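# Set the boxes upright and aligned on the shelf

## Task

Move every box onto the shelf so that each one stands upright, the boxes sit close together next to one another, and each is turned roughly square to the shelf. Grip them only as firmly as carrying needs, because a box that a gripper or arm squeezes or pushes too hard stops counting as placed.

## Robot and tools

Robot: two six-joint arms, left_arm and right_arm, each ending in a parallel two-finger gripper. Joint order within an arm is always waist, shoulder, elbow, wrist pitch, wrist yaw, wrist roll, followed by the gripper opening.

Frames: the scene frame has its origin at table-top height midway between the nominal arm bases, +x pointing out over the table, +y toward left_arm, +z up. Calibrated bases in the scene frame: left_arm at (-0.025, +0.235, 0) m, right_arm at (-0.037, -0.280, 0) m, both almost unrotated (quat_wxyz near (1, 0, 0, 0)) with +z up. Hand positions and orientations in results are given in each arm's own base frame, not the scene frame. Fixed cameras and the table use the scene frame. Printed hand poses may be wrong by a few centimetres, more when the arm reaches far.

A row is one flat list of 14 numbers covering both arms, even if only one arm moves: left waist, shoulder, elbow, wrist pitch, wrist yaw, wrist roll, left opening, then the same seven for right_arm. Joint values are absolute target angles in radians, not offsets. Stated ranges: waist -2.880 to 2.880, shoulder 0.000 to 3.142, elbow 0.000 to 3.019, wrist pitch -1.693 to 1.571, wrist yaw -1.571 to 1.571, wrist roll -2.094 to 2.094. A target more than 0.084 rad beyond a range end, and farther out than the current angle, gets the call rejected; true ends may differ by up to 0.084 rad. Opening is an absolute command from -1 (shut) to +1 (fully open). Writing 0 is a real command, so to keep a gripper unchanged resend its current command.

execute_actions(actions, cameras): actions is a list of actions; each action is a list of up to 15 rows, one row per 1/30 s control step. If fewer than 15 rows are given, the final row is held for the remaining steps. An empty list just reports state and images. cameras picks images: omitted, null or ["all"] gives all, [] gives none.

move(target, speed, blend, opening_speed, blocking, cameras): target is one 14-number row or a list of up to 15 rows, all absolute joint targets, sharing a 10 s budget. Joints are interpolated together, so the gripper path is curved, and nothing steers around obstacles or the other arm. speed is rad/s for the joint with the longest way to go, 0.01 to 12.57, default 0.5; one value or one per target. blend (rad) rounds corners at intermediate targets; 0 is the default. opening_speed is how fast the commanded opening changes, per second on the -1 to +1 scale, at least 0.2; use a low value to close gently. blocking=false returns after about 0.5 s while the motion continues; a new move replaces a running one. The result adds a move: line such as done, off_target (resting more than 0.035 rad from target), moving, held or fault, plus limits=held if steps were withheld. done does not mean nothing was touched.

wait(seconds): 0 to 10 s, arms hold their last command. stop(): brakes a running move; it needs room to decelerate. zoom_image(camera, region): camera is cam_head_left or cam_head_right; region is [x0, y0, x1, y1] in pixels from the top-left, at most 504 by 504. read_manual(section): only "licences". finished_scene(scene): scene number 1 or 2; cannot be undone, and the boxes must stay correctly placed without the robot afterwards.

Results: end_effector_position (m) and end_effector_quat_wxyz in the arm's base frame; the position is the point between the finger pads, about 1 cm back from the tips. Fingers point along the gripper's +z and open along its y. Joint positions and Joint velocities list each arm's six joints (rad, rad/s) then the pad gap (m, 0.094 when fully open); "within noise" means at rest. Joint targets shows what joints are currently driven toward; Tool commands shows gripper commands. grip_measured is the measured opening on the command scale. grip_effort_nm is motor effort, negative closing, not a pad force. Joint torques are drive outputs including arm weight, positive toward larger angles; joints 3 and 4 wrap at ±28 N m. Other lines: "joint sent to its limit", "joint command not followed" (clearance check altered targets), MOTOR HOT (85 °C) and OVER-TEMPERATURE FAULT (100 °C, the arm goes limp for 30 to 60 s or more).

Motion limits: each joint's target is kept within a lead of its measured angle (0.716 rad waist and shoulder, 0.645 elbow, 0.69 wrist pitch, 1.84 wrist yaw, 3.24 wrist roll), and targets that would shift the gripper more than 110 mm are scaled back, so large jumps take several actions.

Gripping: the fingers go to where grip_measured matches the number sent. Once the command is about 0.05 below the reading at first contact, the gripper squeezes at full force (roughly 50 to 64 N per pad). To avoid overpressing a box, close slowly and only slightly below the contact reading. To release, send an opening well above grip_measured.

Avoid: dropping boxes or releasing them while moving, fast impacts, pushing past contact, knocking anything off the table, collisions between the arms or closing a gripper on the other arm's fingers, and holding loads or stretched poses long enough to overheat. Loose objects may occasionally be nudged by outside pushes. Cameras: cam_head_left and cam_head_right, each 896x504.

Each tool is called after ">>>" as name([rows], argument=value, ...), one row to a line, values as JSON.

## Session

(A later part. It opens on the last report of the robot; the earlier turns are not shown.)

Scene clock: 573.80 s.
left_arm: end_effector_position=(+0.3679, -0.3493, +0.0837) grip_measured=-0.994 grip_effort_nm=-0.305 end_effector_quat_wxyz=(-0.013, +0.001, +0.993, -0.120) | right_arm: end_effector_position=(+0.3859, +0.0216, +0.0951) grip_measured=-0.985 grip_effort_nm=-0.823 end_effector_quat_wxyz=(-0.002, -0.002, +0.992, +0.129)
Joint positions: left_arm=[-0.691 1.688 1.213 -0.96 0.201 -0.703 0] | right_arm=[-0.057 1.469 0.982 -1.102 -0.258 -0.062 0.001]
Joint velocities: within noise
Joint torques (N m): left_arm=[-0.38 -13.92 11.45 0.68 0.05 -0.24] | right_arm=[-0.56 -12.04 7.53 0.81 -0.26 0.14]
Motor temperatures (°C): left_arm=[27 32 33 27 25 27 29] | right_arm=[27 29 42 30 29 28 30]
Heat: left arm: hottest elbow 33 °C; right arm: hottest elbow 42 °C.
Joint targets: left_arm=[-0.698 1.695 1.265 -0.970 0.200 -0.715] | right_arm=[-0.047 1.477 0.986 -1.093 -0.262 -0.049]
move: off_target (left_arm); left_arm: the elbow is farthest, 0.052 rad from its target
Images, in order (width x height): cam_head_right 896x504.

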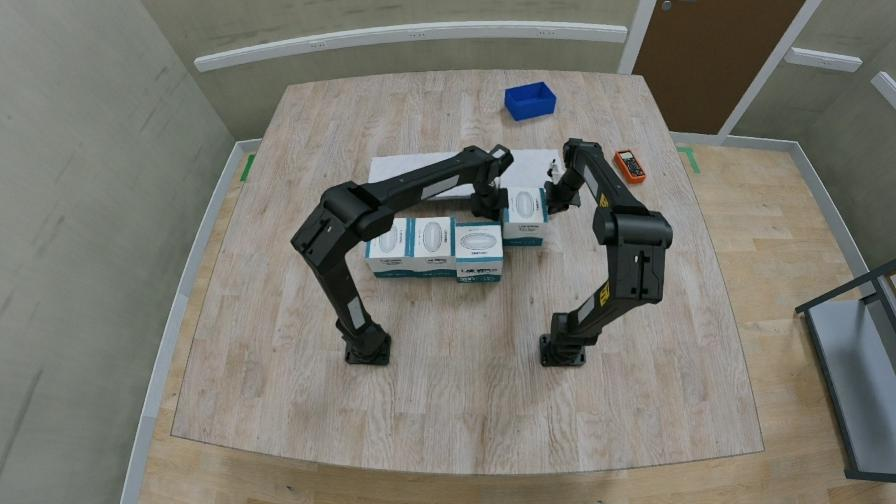

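>>> move(target=[-0.7064,1.7017,1.2744,-0.97,0.1983,-0.7236,-1,-0.0344,1.4766,0.9859,-1.0885,-0.2615,-0.036,-1], speed=0.05, cameras=[])

>>> move(target=[-0.7145,1.7089,1.2838,-0.97,0.197,-0.7318,-1,-0.0215,1.4766,0.9859,-1.0843,-0.2615,-0.023,-1], speed=0.05, cameras=["cam_head_right"])

>>> zoom_image(camera="cam_head_right", region=[460, 150, 570, 250])

Scene clock: 589.80 s.
left_arm: end_effector_position=(+0.3674, -0.3544, +0.0842) grip_measured=-0.994 grip_effort_nm=-0.305 end_effector_quat_wxyz=(-0.013, +0.001, +0.993, -0.121) | right_arm: end_effector_position=(+0.3865, +0.0266, +0.0951) grip_measured=-0.985 grip_effort_nm=-0.833 end_effector_quat_wxyz=(-0.001, -0.002, +0.992, +0.129)
Joint positions: left_arm=[-0.699 1.694 1.222 -0.96 0.201 -0.711 0] | right_arm=[-0.044 1.469 0.982 -1.098 -0.258 -0.05 0.001]
Joint velocities: within noise
Joint torques (N m): left_arm=[-0.26 -14.15 11.58 0.62 0 -0.25] | right_arm=[-0.56 -11.99 7.56 0.81 -0.25 0.13]
Motor temperatures (°C): left_arm=[27 32 35 27 25 27 29] | right_arm=[27 29 40 30 29 28 30]
Heat: left arm: hottest elbow 35 °C; right arm: hottest elbow 40 °C.
Joint targets: left_arm=[-0.707 1.702 1.274 -0.970 0.198 -0.724] | right_arm=[-0.034 1.477 0.986 -1.089 -0.262 -0.036]
move: off_target (left_arm); left_arm: the elbow is farthest, 0.053 rad from its target
No camera images: "cameras" was empty.

Scene clock: 590.70 s.
left_arm: end_effector_position=(+0.3672, -0.3595, +0.0841) grip_measured=-0.994 grip_effort_nm=-0.300 end_effector_quat_wxyz=(-0.013, +0.001, +0.993, -0.121) | right_arm: end_effector_position=(+0.3872, +0.0315, +0.0951) grip_measured=-0.985 grip_effort_nm=-0.828 end_effector_quat_wxyz=(-0.001, -0.003, +0.992, +0.129)
Joint positions: left_arm=[-0.707 1.701 1.231 -0.96 0.201 -0.719 0] | right_arm=[-0.031 1.469 0.982 -1.094 -0.258 -0.037 0.001]
Joint velocities: within noise
Joint torques (N m): left_arm=[-0.44 -14.15 11.59 0.64 -0.06 -0.21] | right_arm=[-0.5 -12.04 7.56 0.83 -0.26 0.16]
Motor temperatures (°C): left_arm=[27 32 35 27 25 27 29] | right_arm=[27 29 40 30 29 28 30]
Heat: left arm: hottest elbow 35 °C; right arm: hottest elbow 40 °C.
Joint targets: left_arm=[-0.715 1.709 1.284 -0.970 0.197 -0.732] | right_arm=[-0.021 1.477 0.986 -1.084 -0.262 -0.023]
move: off_target (left_arm); left_arm: the elbow is farthest, 0.053 rad from its target
Images, in order (width x height): cam_head_right 896x504.

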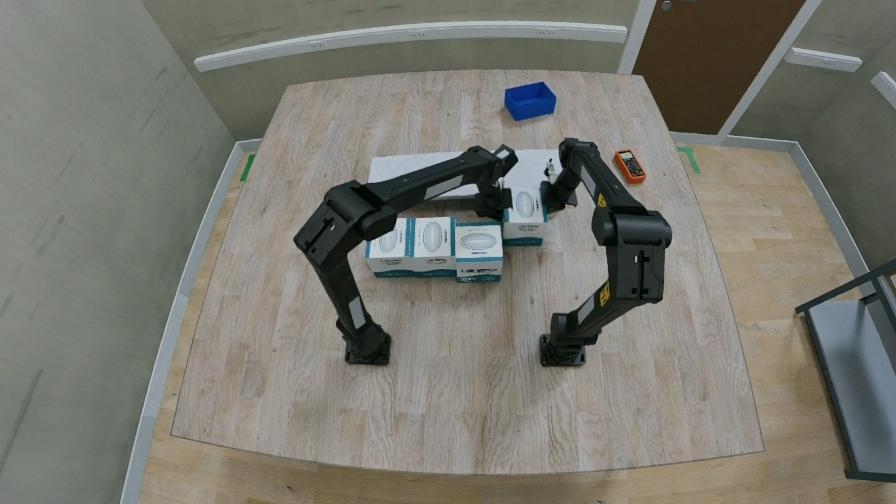

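Scaled by 4.582 from the camera's 896x504 image, which has a finer 1280x720 frame.

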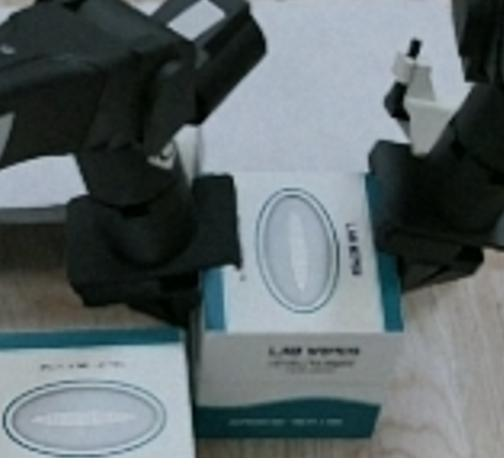

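>>> move(target=[-0.7194,1.7132,1.2894,-0.97,0.196,-0.7368,-1,-0.0137,1.4766,0.9859,-1.082,-0.2615,-0.016,-1], speed=0.04, cameras=[])

>>> move(target=[-0.7243,1.7175,1.295,-0.97,0.195,-0.7418,-1,-0.006,1.4766,0.9859,-1.08,-0.2615,-0.009,-1], speed=0.04, cameras=["cam_head_right"])

>>> zoom_image(camera="cam_head_right", region=[460, 150, 570, 250])

Scene clock: 598.80 s.
left_arm: end_effector_position=(+0.3675, -0.3623, +0.0839) grip_measured=-0.994 grip_effort_nm=-0.305 end_effector_quat_wxyz=(-0.012, +0.001, +0.993, -0.121) | right_arm: end_effector_position=(+0.3875, +0.0342, +0.0951) grip_measured=-0.985 grip_effort_nm=-0.833 end_effector_quat_wxyz=(-0.001, -0.003, +0.992, +0.129)
Joint positions: left_arm=[-0.711 1.706 1.236 -0.96 0.2 -0.724 0] | right_arm=[-0.024 1.469 0.982 -1.091 -0.258 -0.03 0.001]
Joint velocities: within noise
Joint torques (N m): left_arm=[-0.44 -14.27 11.6 0.66 -0.04 -0.24] | right_arm=[-0.15 -12.04 7.56 0.84 -0.25 0.14]
Motor temperatures (°C): left_arm=[27 32 36 27 25 27 29] | right_arm=[27 30 40 29 29 28 30]
Heat: left arm: hottest elbow 36 °C; right arm: hottest elbow 40 °C.
Joint targets: left_arm=[-0.719 1.713 1.290 -0.970 0.196 -0.737] | right_arm=[-0.014 1.477 0.986 -1.082 -0.262 -0.016]
move: off_target (left_arm); left_arm: the elbow is farthest, 0.053 rad from its target
No camera images: "cameras" was empty.

Scene clock: 599.53 s.
left_arm: end_effector_position=(+0.3674, -0.3625, +0.0835) grip_measured=-0.994 grip_effort_nm=-0.315 end_effector_quat_wxyz=(-0.013, -0.001, +0.993, -0.119) | right_arm: end_effector_position=(+0.3877, +0.0361, +0.0951) grip_measured=-0.985 grip_effort_nm=-0.833 end_effector_quat_wxyz=(-0.001, -0.002, +0.992, +0.129)
Joint positions: left_arm=[-0.712 1.708 1.239 -0.963 0.198 -0.729 0] | right_arm=[-0.019 1.469 0.982 -1.09 -0.258 -0.023 0.001]
Joint velocities: within noise
Joint torques (N m): left_arm=[-0.73 -14.15 11.84 0.84 0.03 -0.26] | right_arm=[-0.21 -12.1 7.58 0.88 -0.25 0.13]
Motor temperatures (°C): left_arm=[27 32 36 27 25 27 29] | right_arm=[27 30 40 29 29 28 30]
Heat: left arm: hottest elbow 36 °C; right arm: hottest elbow 40 °C.
Joint targets: left_arm=[-0.724 1.717 1.295 -0.970 0.195 -0.742] | right_arm=[-0.006 1.477 0.986 -1.080 -0.262 -0.009]
move: off_target (left_arm); left_arm: the elbow is farthest, 0.056 rad from its target
Images, in order (width x height): cam_head_right 896x504.

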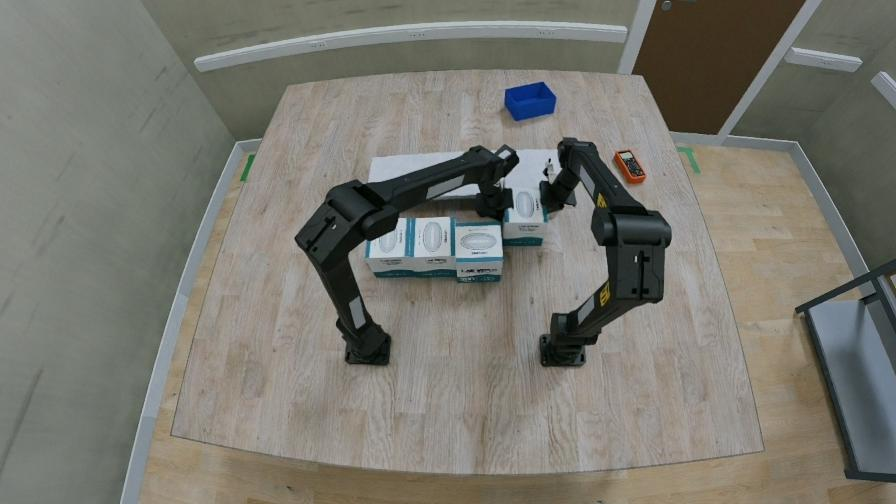

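Scaled by 4.582 from the camera's 896x504 image, which has a finer 1280x720 frame.

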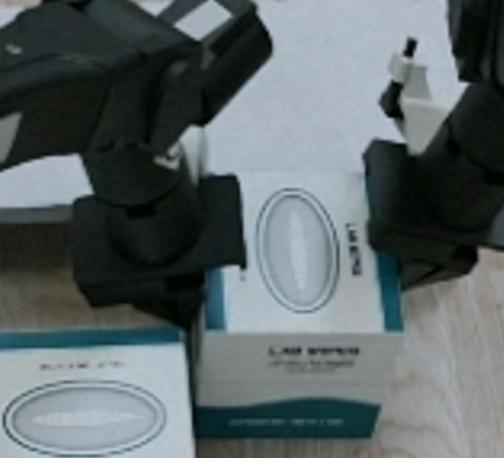

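>>> move(target=[-0.734,1.7205,1.2987,-0.97,0.194,-0.7458,-1,0.006,1.4766,0.9859,-1.078,-0.2615,-0.002,-1], speed=0.04, cameras=[])

>>> move(target=[-0.746,1.723,1.303,-0.97,0.193,-0.7498,-1,0.018,1.4766,0.9859,-1.075,-0.2615,0.005,-1], speed=0.04, cameras=["cam_head_right"])

>>> zoom_image(camera="cam_head_right", region=[460, 150, 570, 250])

Scene clock: 613.17 s.
left_arm: end_effector_position=(+0.3672, -0.3628, +0.0834) grip_measured=-0.994 grip_effort_nm=-0.300 end_effector_quat_wxyz=(-0.013, -0.003, +0.993, -0.117) | right_arm: end_effector_position=(+0.3877, +0.0367, +0.0949) grip_measured=-0.985 grip_effort_nm=-0.823 end_effector_quat_wxyz=(-0.001, +0.000, +0.992, +0.127)
Joint positions: left_arm=[-0.714 1.709 1.241 -0.966 0.193 -0.733 0] | right_arm=[-0.016 1.469 0.982 -1.09 -0.255 -0.017 0.001]
Joint velocities: within noise
Joint torques (N m): left_arm=[-1.38 -13.86 12 0.92 0.14 -0.23] | right_arm=[0.5 -11.99 7.54 0.95 -0.33 0.15]
Motor temperatures (°C): left_arm=[27 32 36 27 25 27 29] | right_arm=[27 30 39 29 29 28 30]
Heat: left arm: hottest elbow 36 °C; right arm: hottest elbow 39 °C.
Joint targets: left_arm=[-0.734 1.720 1.299 -0.970 0.194 -0.746] | right_arm=[0.006 1.477 0.986 -1.078 -0.261 -0.002]
move: off_target (left_arm); left_arm: the elbow is farthest, 0.058 rad from its target
No camera images: "cameras" was empty.

Scene clock: 613.90 s.
left_arm: end_effector_position=(+0.3665, -0.3631, +0.0835) grip_measured=-0.994 grip_effort_nm=-0.300 end_effector_quat_wxyz=(-0.013, -0.004, +0.993, -0.115) | right_arm: end_effector_position=(+0.3879, +0.0370, +0.0947) grip_measured=-0.985 grip_effort_nm=-0.828 end_effector_quat_wxyz=(-0.001, +0.001, +0.992, +0.124)
Joint positions: left_arm=[-0.717 1.709 1.242 -0.969 0.188 -0.739 0] | right_arm=[-0.013 1.469 0.982 -1.088 -0.249 -0.01 0.001]
Joint velocities: within noise
Joint torques (N m): left_arm=[-2.14 -13.86 12.22 0.96 0.32 -0.21] | right_arm=[1.14 -12.04 7.54 0.99 -0.57 0.15]
Motor temperatures (°C): left_arm=[27 32 36 27 25 27 29] | right_arm=[27 30 39 29 29 28 30]
Heat: left arm: hottest elbow 36 °C; right arm: hottest elbow 39 °C.
Joint targets: left_arm=[-0.746 1.723 1.303 -0.970 0.193 -0.750] | right_arm=[0.018 1.477 0.986 -1.075 -0.261 0.005]
move: off_target (left_arm); left_arm: the elbow is farthest, 0.061 rad from its target
Images, in order (width x height): cam_head_right 896x504.

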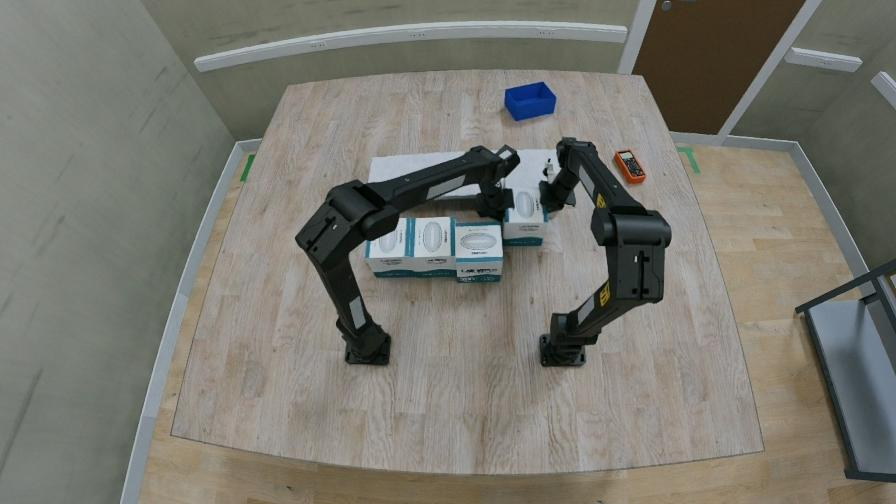

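Scaled by 4.582 from the camera's 896x504 image, which has a finer 1280x720 frame.

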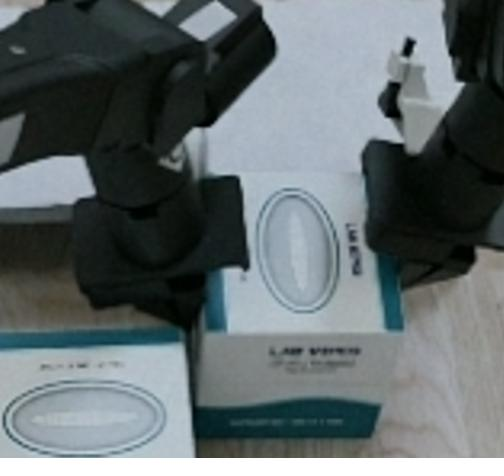

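>>> move(target=[-0.765,1.723,1.303,-0.97,0.193,-0.7498,-1,0.033,1.4766,1.025,-1.075,-0.2615,0.005,-1], speed=0.05, cameras=[])

>>> move(target=[-0.765,1.691,1.353,-1.044,0.193,-0.745,-1,0.033,1.446,1.088,-1.172,-0.2615,0.003,-1], speed=0.06)

>>> zoom_image(camera="cam_head_right", region=[460, 150, 570, 250])

Scene clock: 650.93 s.
left_arm: end_effector_position=(+0.3651, -0.3634, +0.0830) grip_measured=-0.994 grip_effort_nm=-0.286 end_effector_quat_wxyz=(-0.013, -0.005, +0.994, -0.111) | right_arm: end_effector_position=(+0.3884, +0.0374, +0.0946) grip_measured=-0.985 grip_effort_nm=-0.823 end_effector_quat_wxyz=(+0.000, -0.001, +0.993, +0.120)
Joint positions: left_arm=[-0.722 1.71 1.242 -0.973 0.182 -0.744 0] | right_arm=[-0.008 1.469 0.983 -1.087 -0.241 -0.01 0.001]
Joint velocities: within noise
Joint torques (N m): left_arm=[-3.6 -13.8 12.18 1.17 0.57 -0.16] | right_arm=[2.08 -12.04 10.21 0.95 -0.85 0.14]
Motor temperatures (°C): left_arm=[27 31 41 27 25 27 29] | right_arm=[28 30 38 29 29 28 30]
Heat: left arm: hottest elbow 41 °C; right arm: hottest elbow 38 °C.
Joint targets: left_arm=[-0.765 1.723 1.303 -0.970 0.193 -0.750] | right_arm=[0.033 1.477 1.025 -1.075 -0.261 0.005]
move: off_target (left_arm, right_arm); left_arm: the elbow is farthest, 0.061 rad from its target; right_arm: the elbow is farthest, 0.042 rad from its target
No camera images: "cameras" was empty.

Scene clock: 652.93 s.
left_arm: end_effector_position=(+0.3615, -0.3627, +0.0956) grip_measured=-0.994 grip_effort_nm=-0.291 end_effector_quat_wxyz=(-0.027, -0.007, +0.995, -0.097) | right_arm: end_effector_position=(+0.3896, +0.0372, +0.1107) grip_measured=-0.985 grip_effort_nm=-0.823 end_effector_quat_wxyz=(-0.014, +0.000, +0.993, +0.117)
Joint positions: left_arm=[-0.726 1.709 1.281 -1.051 0.181 -0.747 0] | right_arm=[-0.005 1.469 1.03 -1.162 -0.234 -0.01 0.001]
Joint velocities: within noise
Joint torques (N m): left_arm=[-3.14 -16.26 13.14 1.29 0.65 -0.11] | right_arm=[1.9 -15.09 11.44 -0.03 -1.13 0.14]
Motor temperatures (°C): left_arm=[27 31 41 27 25 27 29] | right_arm=[28 30 39 29 30 28 30]
Heat: left arm: hottest elbow 41 °C; right arm: hottest elbow 39 °C.
Joint targets: left_arm=[-0.765 1.691 1.353 -1.044 0.193 -0.745] | right_arm=[0.033 1.446 1.088 -1.172 -0.262 0.003]
move: off_target (left_arm, right_arm); left_arm: the elbow is farthest, 0.072 rad from its target; right_arm: the elbow is farthest, 0.058 rad from its target

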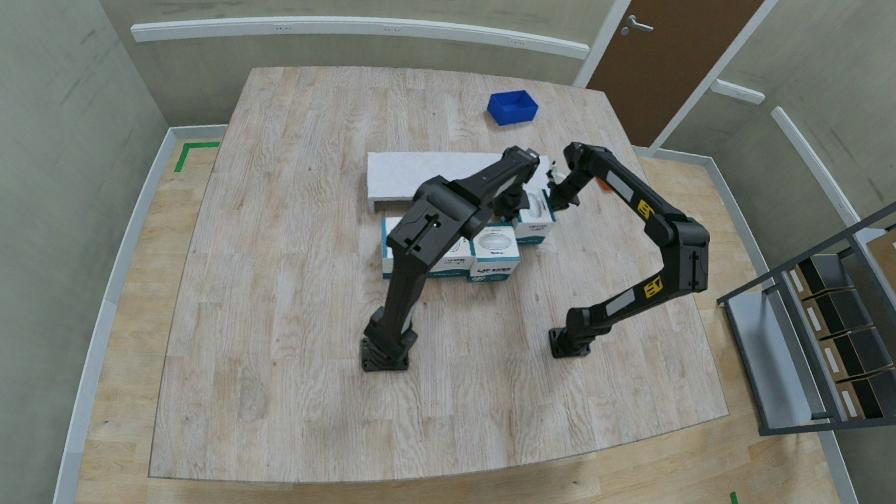

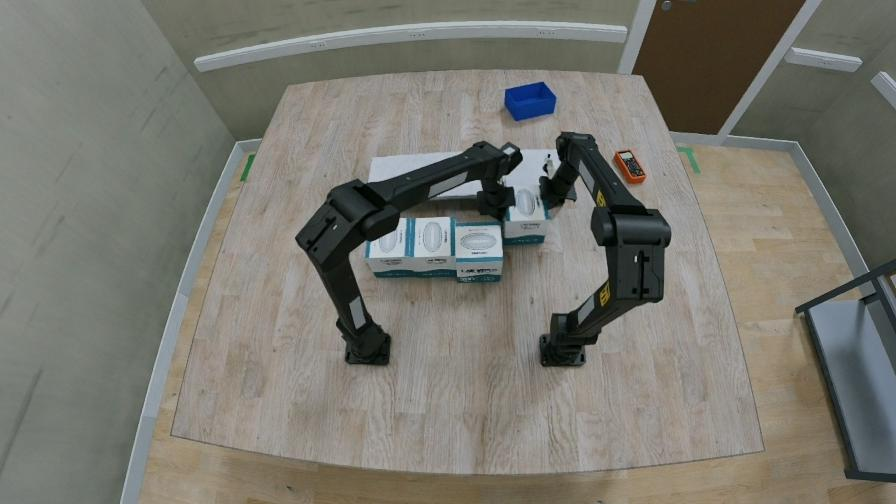

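Scaled by 4.582 from the camera's 896x504 image, which has a finer 1280x720 frame.

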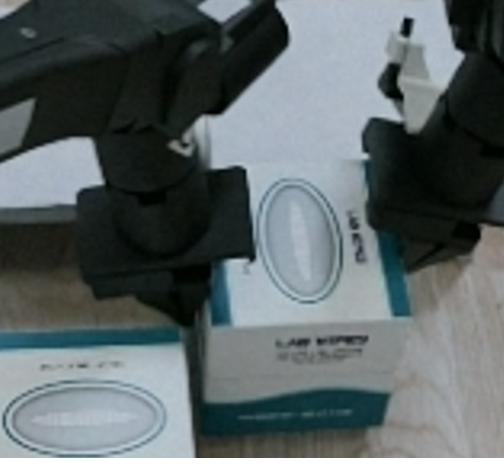

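>>> move(target=[-0.765,1.65,1.405,-1.12,0.193,-0.735,-1,0.033,1.416,1.15,-1.268,-0.2615,0.003,-1], speed=0.1, cameras=["cam_head_right"])

>>> zoom_image(camera="cam_head_right", region=[460, 150, 570, 250])

Scene clock: 659.27 s.
left_arm: end_effector_position=(+0.3624, -0.3638, +0.1325) grip_measured=-0.994 grip_effort_nm=-0.281 end_effector_quat_wxyz=(-0.021, -0.006, +0.995, -0.102) | right_arm: end_effector_position=(+0.3907, +0.0373, +0.1467) grip_measured=-0.985 grip_effort_nm=-0.823 end_effector_quat_wxyz=(-0.013, -0.001, +0.993, +0.117)
Joint positions: left_arm=[-0.727 1.669 1.331 -1.128 0.18 -0.747 0] | right_arm=[-0.005 1.434 1.094 -1.26 -0.234 -0.01 0.001]
Joint velocities: within noise
Joint torques (N m): left_arm=[-3.14 -16.09 13.63 1.42 0.69 -0.02] | right_arm=[1.85 -14.39 11.67 0.1 -1.14 0.13]
Motor temperatures (°C): left_arm=[27 32 41 27 25 27 29] | right_arm=[28 30 39 29 30 28 30]
Heat: left arm: hottest elbow 41 °C; right arm: hottest elbow 39 °C.
Joint targets: left_arm=[-0.765 1.650 1.405 -1.120 0.193 -0.735] | right_arm=[0.033 1.416 1.150 -1.268 -0.262 0.003]
move: off_target (left_arm, right_arm); left_arm: the elbow is farthest, 0.074 rad from its target; right_arm: the elbow is farthest, 0.056 rad from its target
Images, in order (width x height): cam_head_right 896x504.

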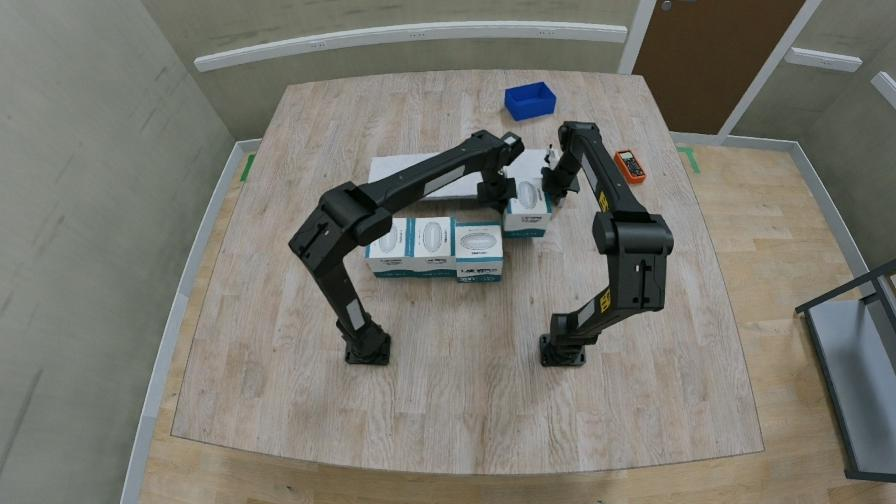

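Scaled by 4.582 from the camera's 896x504 image, which has a finer 1280x720 frame.

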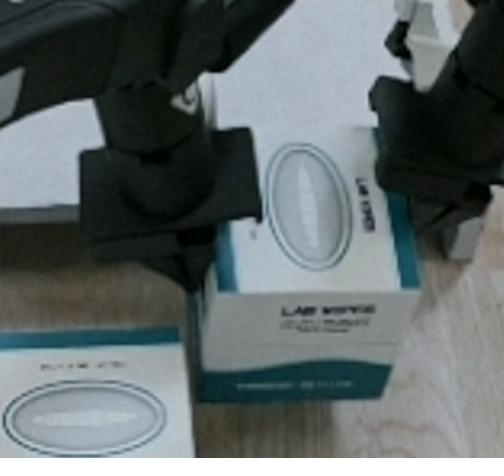

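>>> move([
  [-0.765,1.596,1.482,-1.19,0.193,-0.735,-1,0.033,1.365,1.225,-1.37,-0.2615,0.003,-1],
  [-0.692,1.809,1.735,-1.267,0.21,-0.665,-1,0.018,1.594,1.456,-1.39,-0.2615,-0.015,-1],
], speed=[0.12,0.2], cameras=["cam_head_right"])

>>> zoom_image(camera="cam_head_right", region=[460, 130, 590, 250])

Scene clock: 681.03 s.
left_arm: end_effector_position=(+0.4473, -0.3773, +0.1827) grip_measured=-0.994 grip_effort_nm=-0.281 end_effector_quat_wxyz=(-0.005, -0.013, +0.994, -0.111) | right_arm: end_effector_position=(+0.4749, +0.0272, +0.1962) grip_measured=-0.985 grip_effort_nm=-0.823 end_effector_quat_wxyz=(+0.006, +0.004, +0.994, +0.113)
Joint positions: left_arm=[-0.647 1.804 1.648 -1.284 0.18 -0.685 0] | right_arm=[-0.023 1.589 1.404 -1.378 -0.226 -0.013 0.001]
Joint velocities: within noise
Joint torques (N m): left_arm=[-3.72 -16.91 14.95 1.84 1.4 0.07] | right_arm=[2.08 -15.91 11.81 -0.08 -1.39 -0.01]
Motor temperatures (°C): left_arm=[27 32 43 27 25 27 29] | right_arm=[28 30 40 29 31 28 30]
Heat: left arm: hottest elbow 43 °C; right arm: hottest elbow 40 °C.
Joint targets: left_arm=[-0.692 1.809 1.735 -1.267 0.210 -0.665] | right_arm=[0.018 1.594 1.456 -1.390 -0.261 -0.015]
move: off_target (left_arm, right_arm); left_arm: the elbow is farthest, 0.087 rad from its target; right_arm: the elbow is farthest, 0.052 rad from its target
Images, in order (width x height): cam_head_right 896x504.

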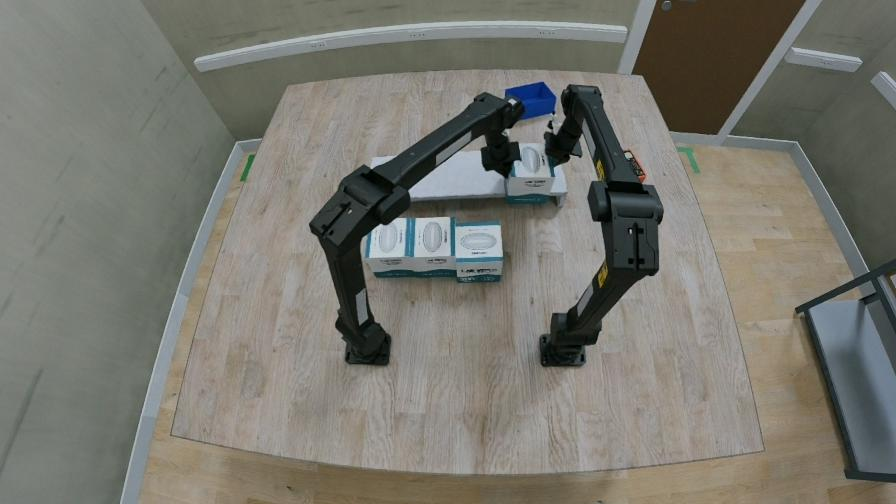

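Scaled by 3.877 from the camera's 896x504 image, which has a finer 1280x720 frame.

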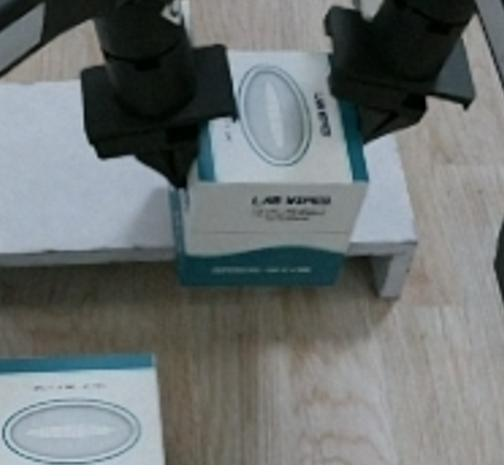

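>>> move(target=[-0.640,2.026,2.07,-1.39,0.2208,-0.605,-1,0.011,1.811,1.741,-1.461,-0.261,-0.027,-1], speed=0.2, cameras=["cam_head_right"])

>>> zoom_image(camera="cam_head_right", region=[460, 110, 590, 230])

>>> zoom_image(camera="cam_head_left", region=[460, 110, 590, 230])

Scene clock: 696.17 s.
left_arm: end_effector_position=(+0.5324, -0.3919, +0.1857) grip_measured=-0.995 grip_effort_nm=-0.281 end_effector_quat_wxyz=(-0.002, -0.012, +0.994, -0.113) | right_arm: end_effector_position=(+0.5585, +0.0148, +0.1998) grip_measured=-0.985 grip_effort_nm=-0.823 end_effector_quat_wxyz=(+0.010, +0.008, +0.994, +0.112)
Joint positions: left_arm=[-0.585 2.023 1.984 -1.407 0.189 -0.62 0] | right_arm=[-0.041 1.802 1.691 -1.447 -0.225 -0.025 0.001]
Joint velocities: within noise
Joint torques (N m): left_arm=[-4.6 -19.9 15.02 1.89 1.53 -0.01] | right_arm=[3.02 -19.49 11.79 -0.09 -1.43 0]
Motor temperatures (°C): left_arm=[27 32 42 27 26 27 29] | right_arm=[28 30 42 29 32 28 30]
Heat: left arm: hottest elbow 42 °C; right arm: hottest elbow 42 °C.
Joint targets: left_arm=[-0.640 2.026 2.070 -1.390 0.221 -0.605] | right_arm=[0.011 1.811 1.741 -1.461 -0.261 -0.027]
move: off_target (left_arm, right_arm); left_arm: the elbow is farthest, 0.086 rad from its target; right_arm: the waist is farthest, 0.052 rad from its target
Images, in order (width x height): cam_head_right 896x504.

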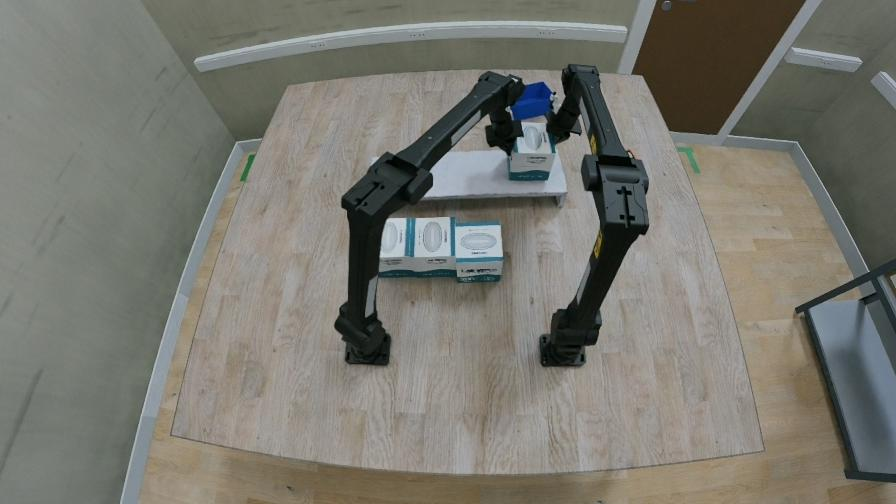

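Scaled by 3.877 from the camera's 896x504 image, which has a finer 1280x720 frame.

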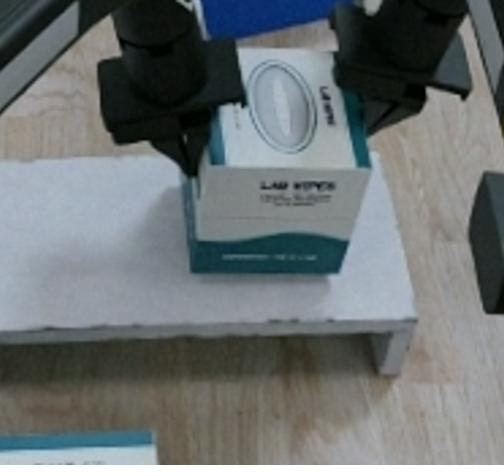

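This scene's latest camera images include none from cam_head_left. They are from: cam_head_right. cam_head_left's image comes with the result of a call that names it in "cameras".

>>> move([
  [-0.640,2.026,2.01,-1.39,0.2208,-0.605,-1,0.011,1.811,1.69,-1.445,-0.261,-0.027,-1],
  [-0.640,2.03,1.945,-1.33,0.2208,-0.605,-1,0.011,1.82,1.645,-1.39,-0.261,-0.027,-1],
], speed=[0.08,0.05], cameras=["cam_head_right"])

>>> zoom_image(camera="cam_head_right", region=[460, 110, 590, 230])

Scene clock: 715.27 s.
left_arm: end_effector_position=(+0.5292, -0.3910, +0.1677) grip_measured=-0.995 grip_effort_nm=-0.276 end_effector_quat_wxyz=(-0.008, -0.012, +0.994, -0.112) | right_arm: end_effector_position=(+0.5593, +0.0153, +0.1848) grip_measured=-0.985 grip_effort_nm=-0.823 end_effector_quat_wxyz=(+0.014, +0.007, +0.993, +0.113)
Joint positions: left_arm=[-0.585 2.024 1.939 -1.371 0.195 -0.619 0] | right_arm=[-0.041 1.805 1.655 -1.401 -0.228 -0.025 0.001]
Joint velocities: within noise
Joint torques (N m): left_arm=[-4.48 -19.6 8.61 2.96 1.29 0] | right_arm=[3.02 -18.96 7.5 0.98 -1.32 0]
Motor temperatures (°C): left_arm=[27 32 44 27 27 27 29] | right_arm=[28 31 44 29 33 28 30]
Heat: left arm: hottest elbow 44 °C; right arm: hottest elbow 44 °C.
Joint targets: left_arm=[-0.640 2.030 1.945 -1.330 0.221 -0.605] | right_arm=[0.011 1.820 1.645 -1.390 -0.261 -0.027]
move: off_target (left_arm, right_arm); left_arm: the waist is farthest, 0.055 rad from its target; right_arm: the waist is farthest, 0.052 rad from its target
Images, in order (width x height): cam_head_right 896x504.

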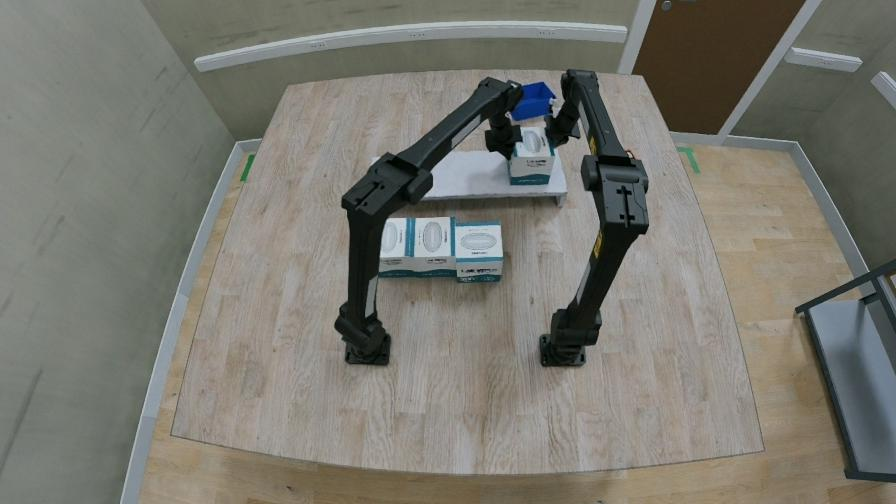

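Scaled by 3.877 from the camera's 896x504 image, which has a finer 1280x720 frame.

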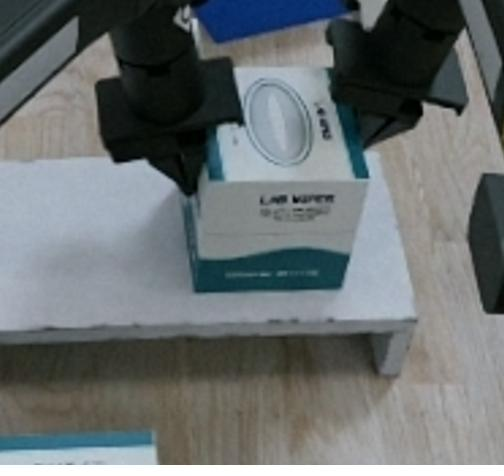

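>>> move(target=[-0.640,2.032,1.921,-1.305,0.2208,-0.605,-1,0.011,1.824,1.622,-1.365,-0.261,-0.027,-1], speed=0.04, cameras=["cam_head_right"])

>>> zoom_image(camera="cam_head_right", region=[460, 110, 590, 230])

Scene clock: 722.93 s.
left_arm: end_effector_position=(+0.5302, -0.3915, +0.1656) grip_measured=-0.995 grip_effort_nm=-0.276 end_effector_quat_wxyz=(-0.003, -0.011, +0.993, -0.116) | right_arm: end_effector_position=(+0.5608, +0.0152, +0.1783) grip_measured=-0.985 grip_effort_nm=-0.818 end_effector_quat_wxyz=(+0.019, +0.006, +0.993, +0.113)
Joint positions: left_arm=[-0.585 2.019 1.924 -1.348 0.195 -0.619 0] | right_arm=[-0.041 1.805 1.638 -1.373 -0.228 -0.026 0.001]
Joint velocities: within noise
Joint torques (N m): left_arm=[-4.66 -19.14 8.12 2.99 1.24 0.01] | right_arm=[3.14 -18.55 7.09 0.9 -1.32 0]
Motor temperatures (°C): left_arm=[27 32 43 27 27 27 29] | right_arm=[28 31 43 29 33 28 30]
Heat: left arm: hottest elbow 43 °C; right arm: hottest elbow 43 °C.
Joint targets: left_arm=[-0.640 2.032 1.921 -1.305 0.221 -0.605] | right_arm=[0.011 1.824 1.622 -1.365 -0.261 -0.027]
move: off_target (left_arm, right_arm); left_arm: the waist is farthest, 0.055 rad from its target; right_arm: the waist is farthest, 0.052 rad from its target
Images, in order (width x height): cam_head_right 896x504.

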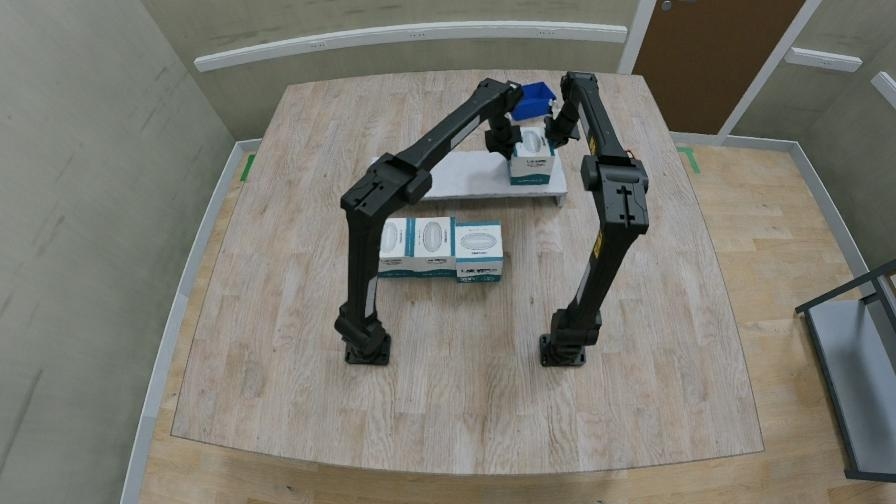

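Scaled by 3.877 from the camera's 896x504 image, which has a finer 1280x720 frame.

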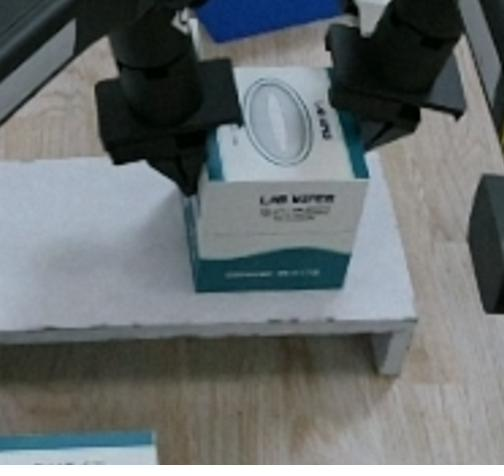

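>>> move([
  [-0.590,2.022,1.921,-1.33,0.2,-0.605,-1,-0.036,1.815,1.630,-1.37,-0.24,-0.027,-1],
  [-0.540,1.985,1.865,-1.32,0.22,-0.56,-1,-0.096,1.815,1.635,-1.38,-0.26,-0.08,-1],
], speed=0.08, cameras=["cam_head_right"])

>>> zoom_image(camera="cam_head_right", region=[460, 110, 590, 230])

Scene clock: 734.20 s.
left_arm: end_effector_position=(+0.5328, -0.3646, +0.1463) grip_measured=-0.995 grip_effort_nm=-0.271 end_effector_quat_wxyz=(-0.019, -0.010, +0.993, -0.115) | right_arm: end_effector_position=(+0.5590, -0.0077, +0.1765) grip_measured=-0.985 grip_effort_nm=-0.818 end_effector_quat_wxyz=(+0.021, +0.011, +0.992, +0.126)
Joint positions: left_arm=[-0.542 2.012 1.863 -1.331 0.216 -0.573 0] | right_arm=[-0.091 1.805 1.63 -1.373 -0.256 -0.066 0.001]
Joint velocities: within noise
Joint torques (N m): left_arm=[0.44 -22.12 8.25 1.52 0.33 0] | right_arm=[-1.79 -19.37 8.53 0.18 -0.27 -0.11]
Motor temperatures (°C): left_arm=[27 32 41 27 27 27 29] | right_arm=[28 31 41 29 33 28 30]
Heat: left arm: hottest elbow 41 °C; right arm: hottest elbow 41 °C.
Joint targets: left_arm=[-0.540 1.985 1.865 -1.320 0.220 -0.560] | right_arm=[-0.096 1.815 1.635 -1.380 -0.260 -0.080]
move: done
Images, in order (width x height): cam_head_right 896x504.

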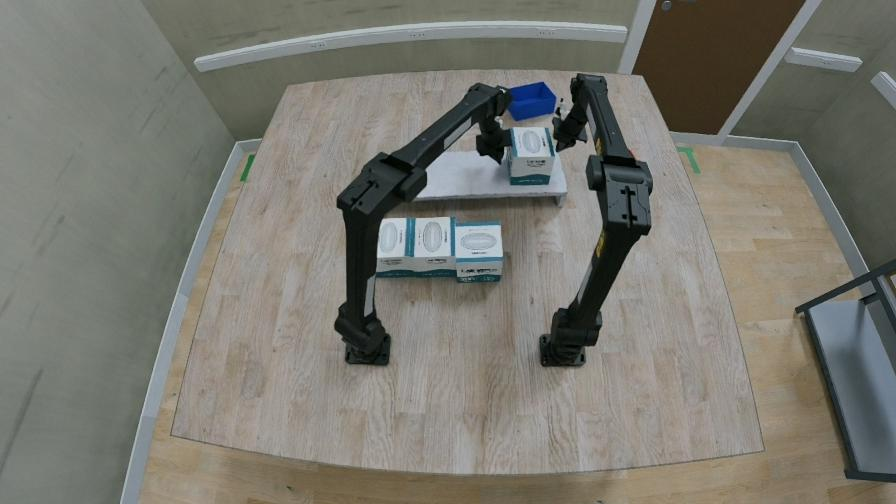

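Scaled by 3.877 from the camera's 896x504 image, which has a finer 1280x720 frame.

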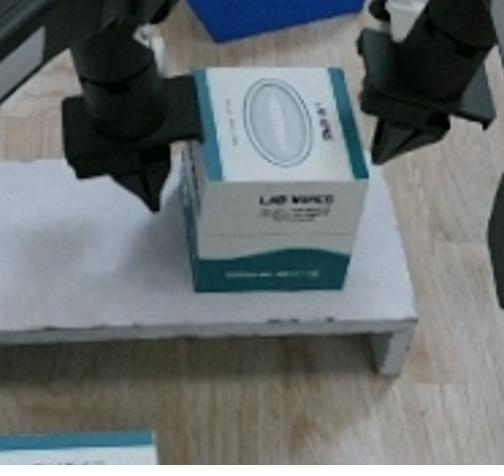

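>>> move([
  [-0.527,2.004,2.224,-1.6567,0.2256,-0.5421,-1,-0.1226,1.8127,1.8353,-1.6262,-0.2597,-0.127,-1],
  [-0.9,1.3,1.25,-1.35,-0.2407,0.2,-1,-0.15,1.3793,1.1914,-1.4099,-0.2604,-0.1045,-1],
  [-1.1712,1.1502,0.9942,-1.3109,-0.2407,0.412,-1,-0.15,1.3793,1.1914,-1.4099,-0.2604,-0.1045,-1],
  [-1.1712,1.3024,0.7328,-0.8873,-0.2407,0.412,-1,-0.15,1.3793,1.1914,-1.4099,-0.2604,-0.1045,-1],
], speed=[0.4,0.9,0.7,0.4])

>>> zoom_image(camera="cam_head_right", region=[350, 130, 590, 290])

>>> zoom_image(camera="cam_head_left", region=[370, 130, 590, 290])

Scene clock: 791.53 s.
left_arm: end_effector_position=(+0.1660, -0.2900, +0.0678) grip_measured=-0.995 grip_effort_nm=-0.271 end_effector_quat_wxyz=(+0.091, +0.697, +0.705, +0.091) | right_arm: end_effector_position=(+0.3851, -0.0108, +0.2002) grip_measured=-0.985 grip_effort_nm=-0.823 end_effector_quat_wxyz=(-0.007, +0.017, +0.991, +0.130)
Joint positions: left_arm=[-1.171 1.3 0.731 -0.901 -0.238 0.4 0] | right_arm=[-0.14 1.387 1.189 -1.419 -0.256 -0.111 0.001]
Joint velocities: within noise
Joint torques (N m): left_arm=[0.38 -7.94 7.13 1.55 -0.23 -0.05] | right_arm=[-2.02 -13.04 8.2 0.73 -0.28 0.07]
Motor temperatures (°C): left_arm=[27 36 37 27 26 27 29] | right_arm=[28 31 39 29 31 28 30]
Heat: left arm: hottest elbow 37 °C; right arm: hottest elbow 39 °C.
Joint targets: left_arm=[-1.171 1.302 0.733 -0.887 -0.241 0.412] | right_arm=[-0.150 1.379 1.191 -1.410 -0.260 -0.105]
move: done

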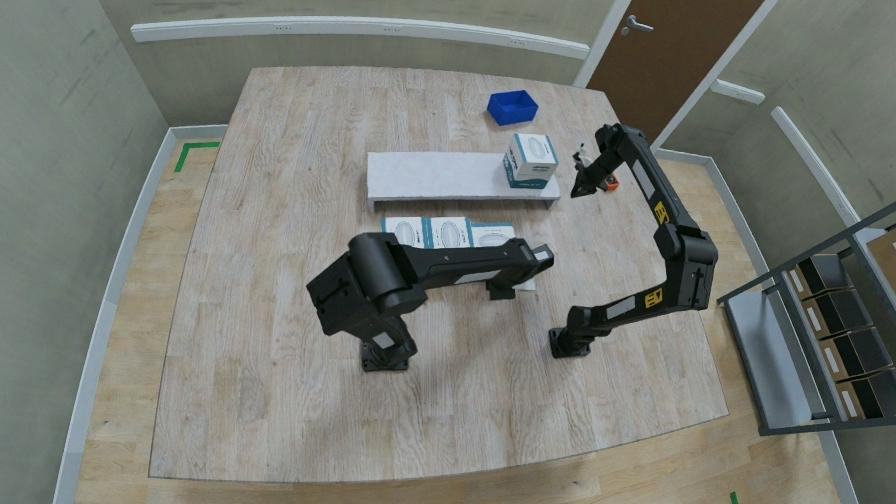

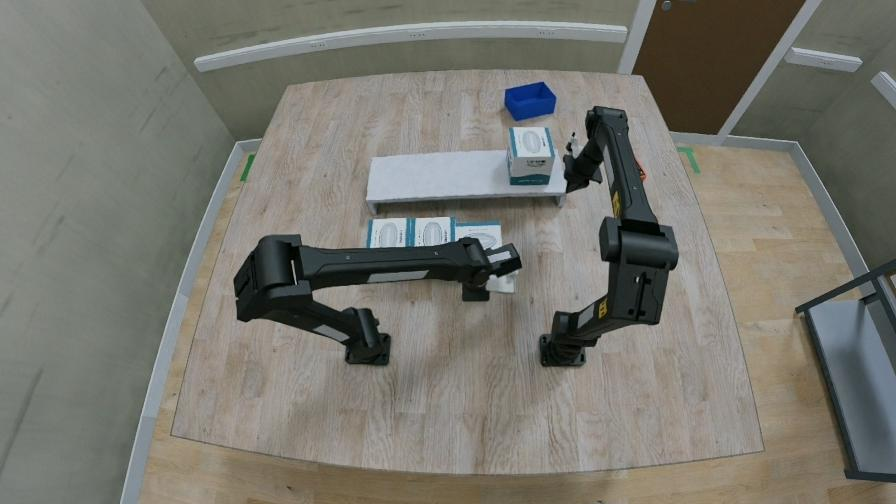

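Scaled by 2.100 from the camera's 896x504 image, which has a finer 1280x720 frame.

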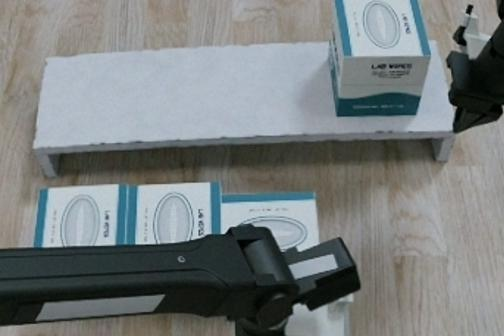

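Scaled by 2.291 from the camera's 896x504 image, which has a finer 1280x720 frame.

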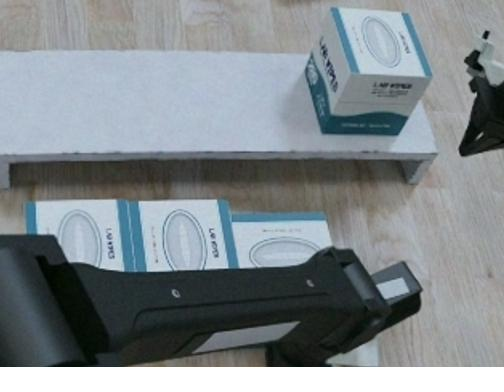

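>>> move([
  [-0.995,1.3795,0.8038,-0.8403,-0.2188,0.5919,-1,-0.15,1.3793,1.1914,-1.4099,-0.2604,-0.1045,-1],
  [-0.8511,1.4767,0.9043,-0.8137,-0.1959,0.7368,-1,-0.15,1.3793,1.1914,-1.4099,-0.2604,-0.1045,-1],
], speed=0.15, blend=0.03, cameras=["cam_head_right"])

>>> zoom_image(camera="cam_head_right", region=[350, 130, 590, 290])

Scene clock: 804.23 s.
left_arm: end_effector_position=(+0.2833, -0.2808, +0.0606) grip_measured=-0.995 grip_effort_nm=-0.276 end_effector_quat_wxyz=(+0.079, +0.703, +0.701, +0.094) | right_arm: end_effector_position=(+0.3851, -0.0108, +0.2002) grip_measured=-0.985 grip_effort_nm=-0.823 end_effector_quat_wxyz=(-0.007, +0.017, +0.991, +0.130)
Joint positions: left_arm=[-0.865 1.457 0.862 -0.832 -0.2 0.723 0] | right_arm=[-0.14 1.387 1.189 -1.419 -0.256 -0.111 0.001]
Joint velocities: within noise
Joint torques (N m): left_arm=[1.67 -8.88 10.26 1.92 0.1 -0.07] | right_arm=[-2.08 -13.04 8.2 0.73 -0.27 0.08]
Motor temperatures (°C): left_arm=[27 35 37 27 26 27 29] | right_arm=[28 31 39 29 31 28 30]
Heat: left arm: hottest elbow 37 °C; right arm: hottest elbow 39 °C.
Joint targets: left_arm=[-0.851 1.477 0.904 -0.814 -0.196 0.737] | right_arm=[-0.150 1.379 1.191 -1.410 -0.260 -0.105]
move: off_target (left_arm); left_arm: the elbow is farthest, 0.042 rad from its target
Images, in order (width x height): cam_head_right 896x504.

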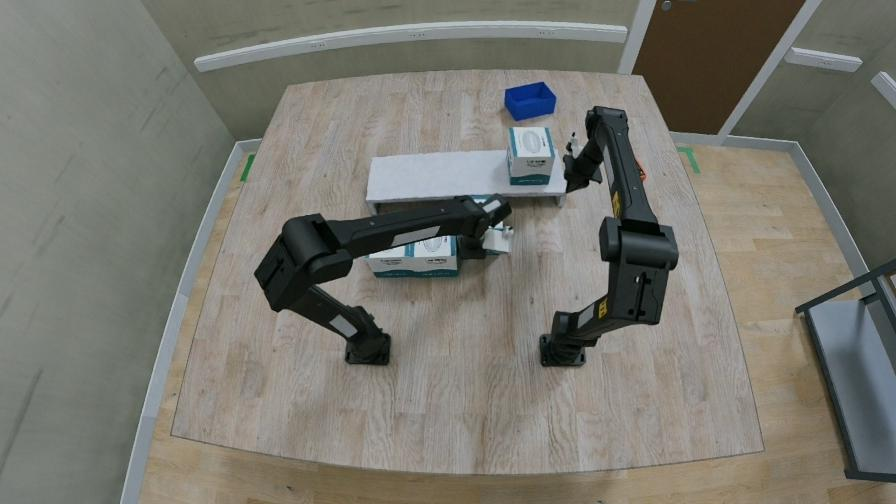

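Scaled by 2.100 from the camera's 896x504 image, which has a finer 1280x720 frame.

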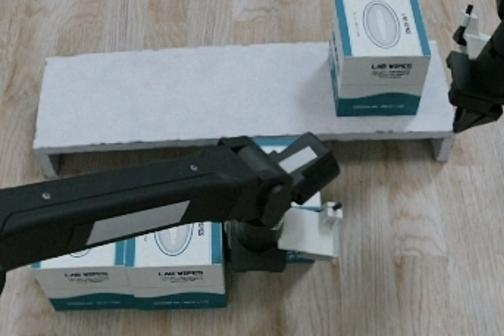

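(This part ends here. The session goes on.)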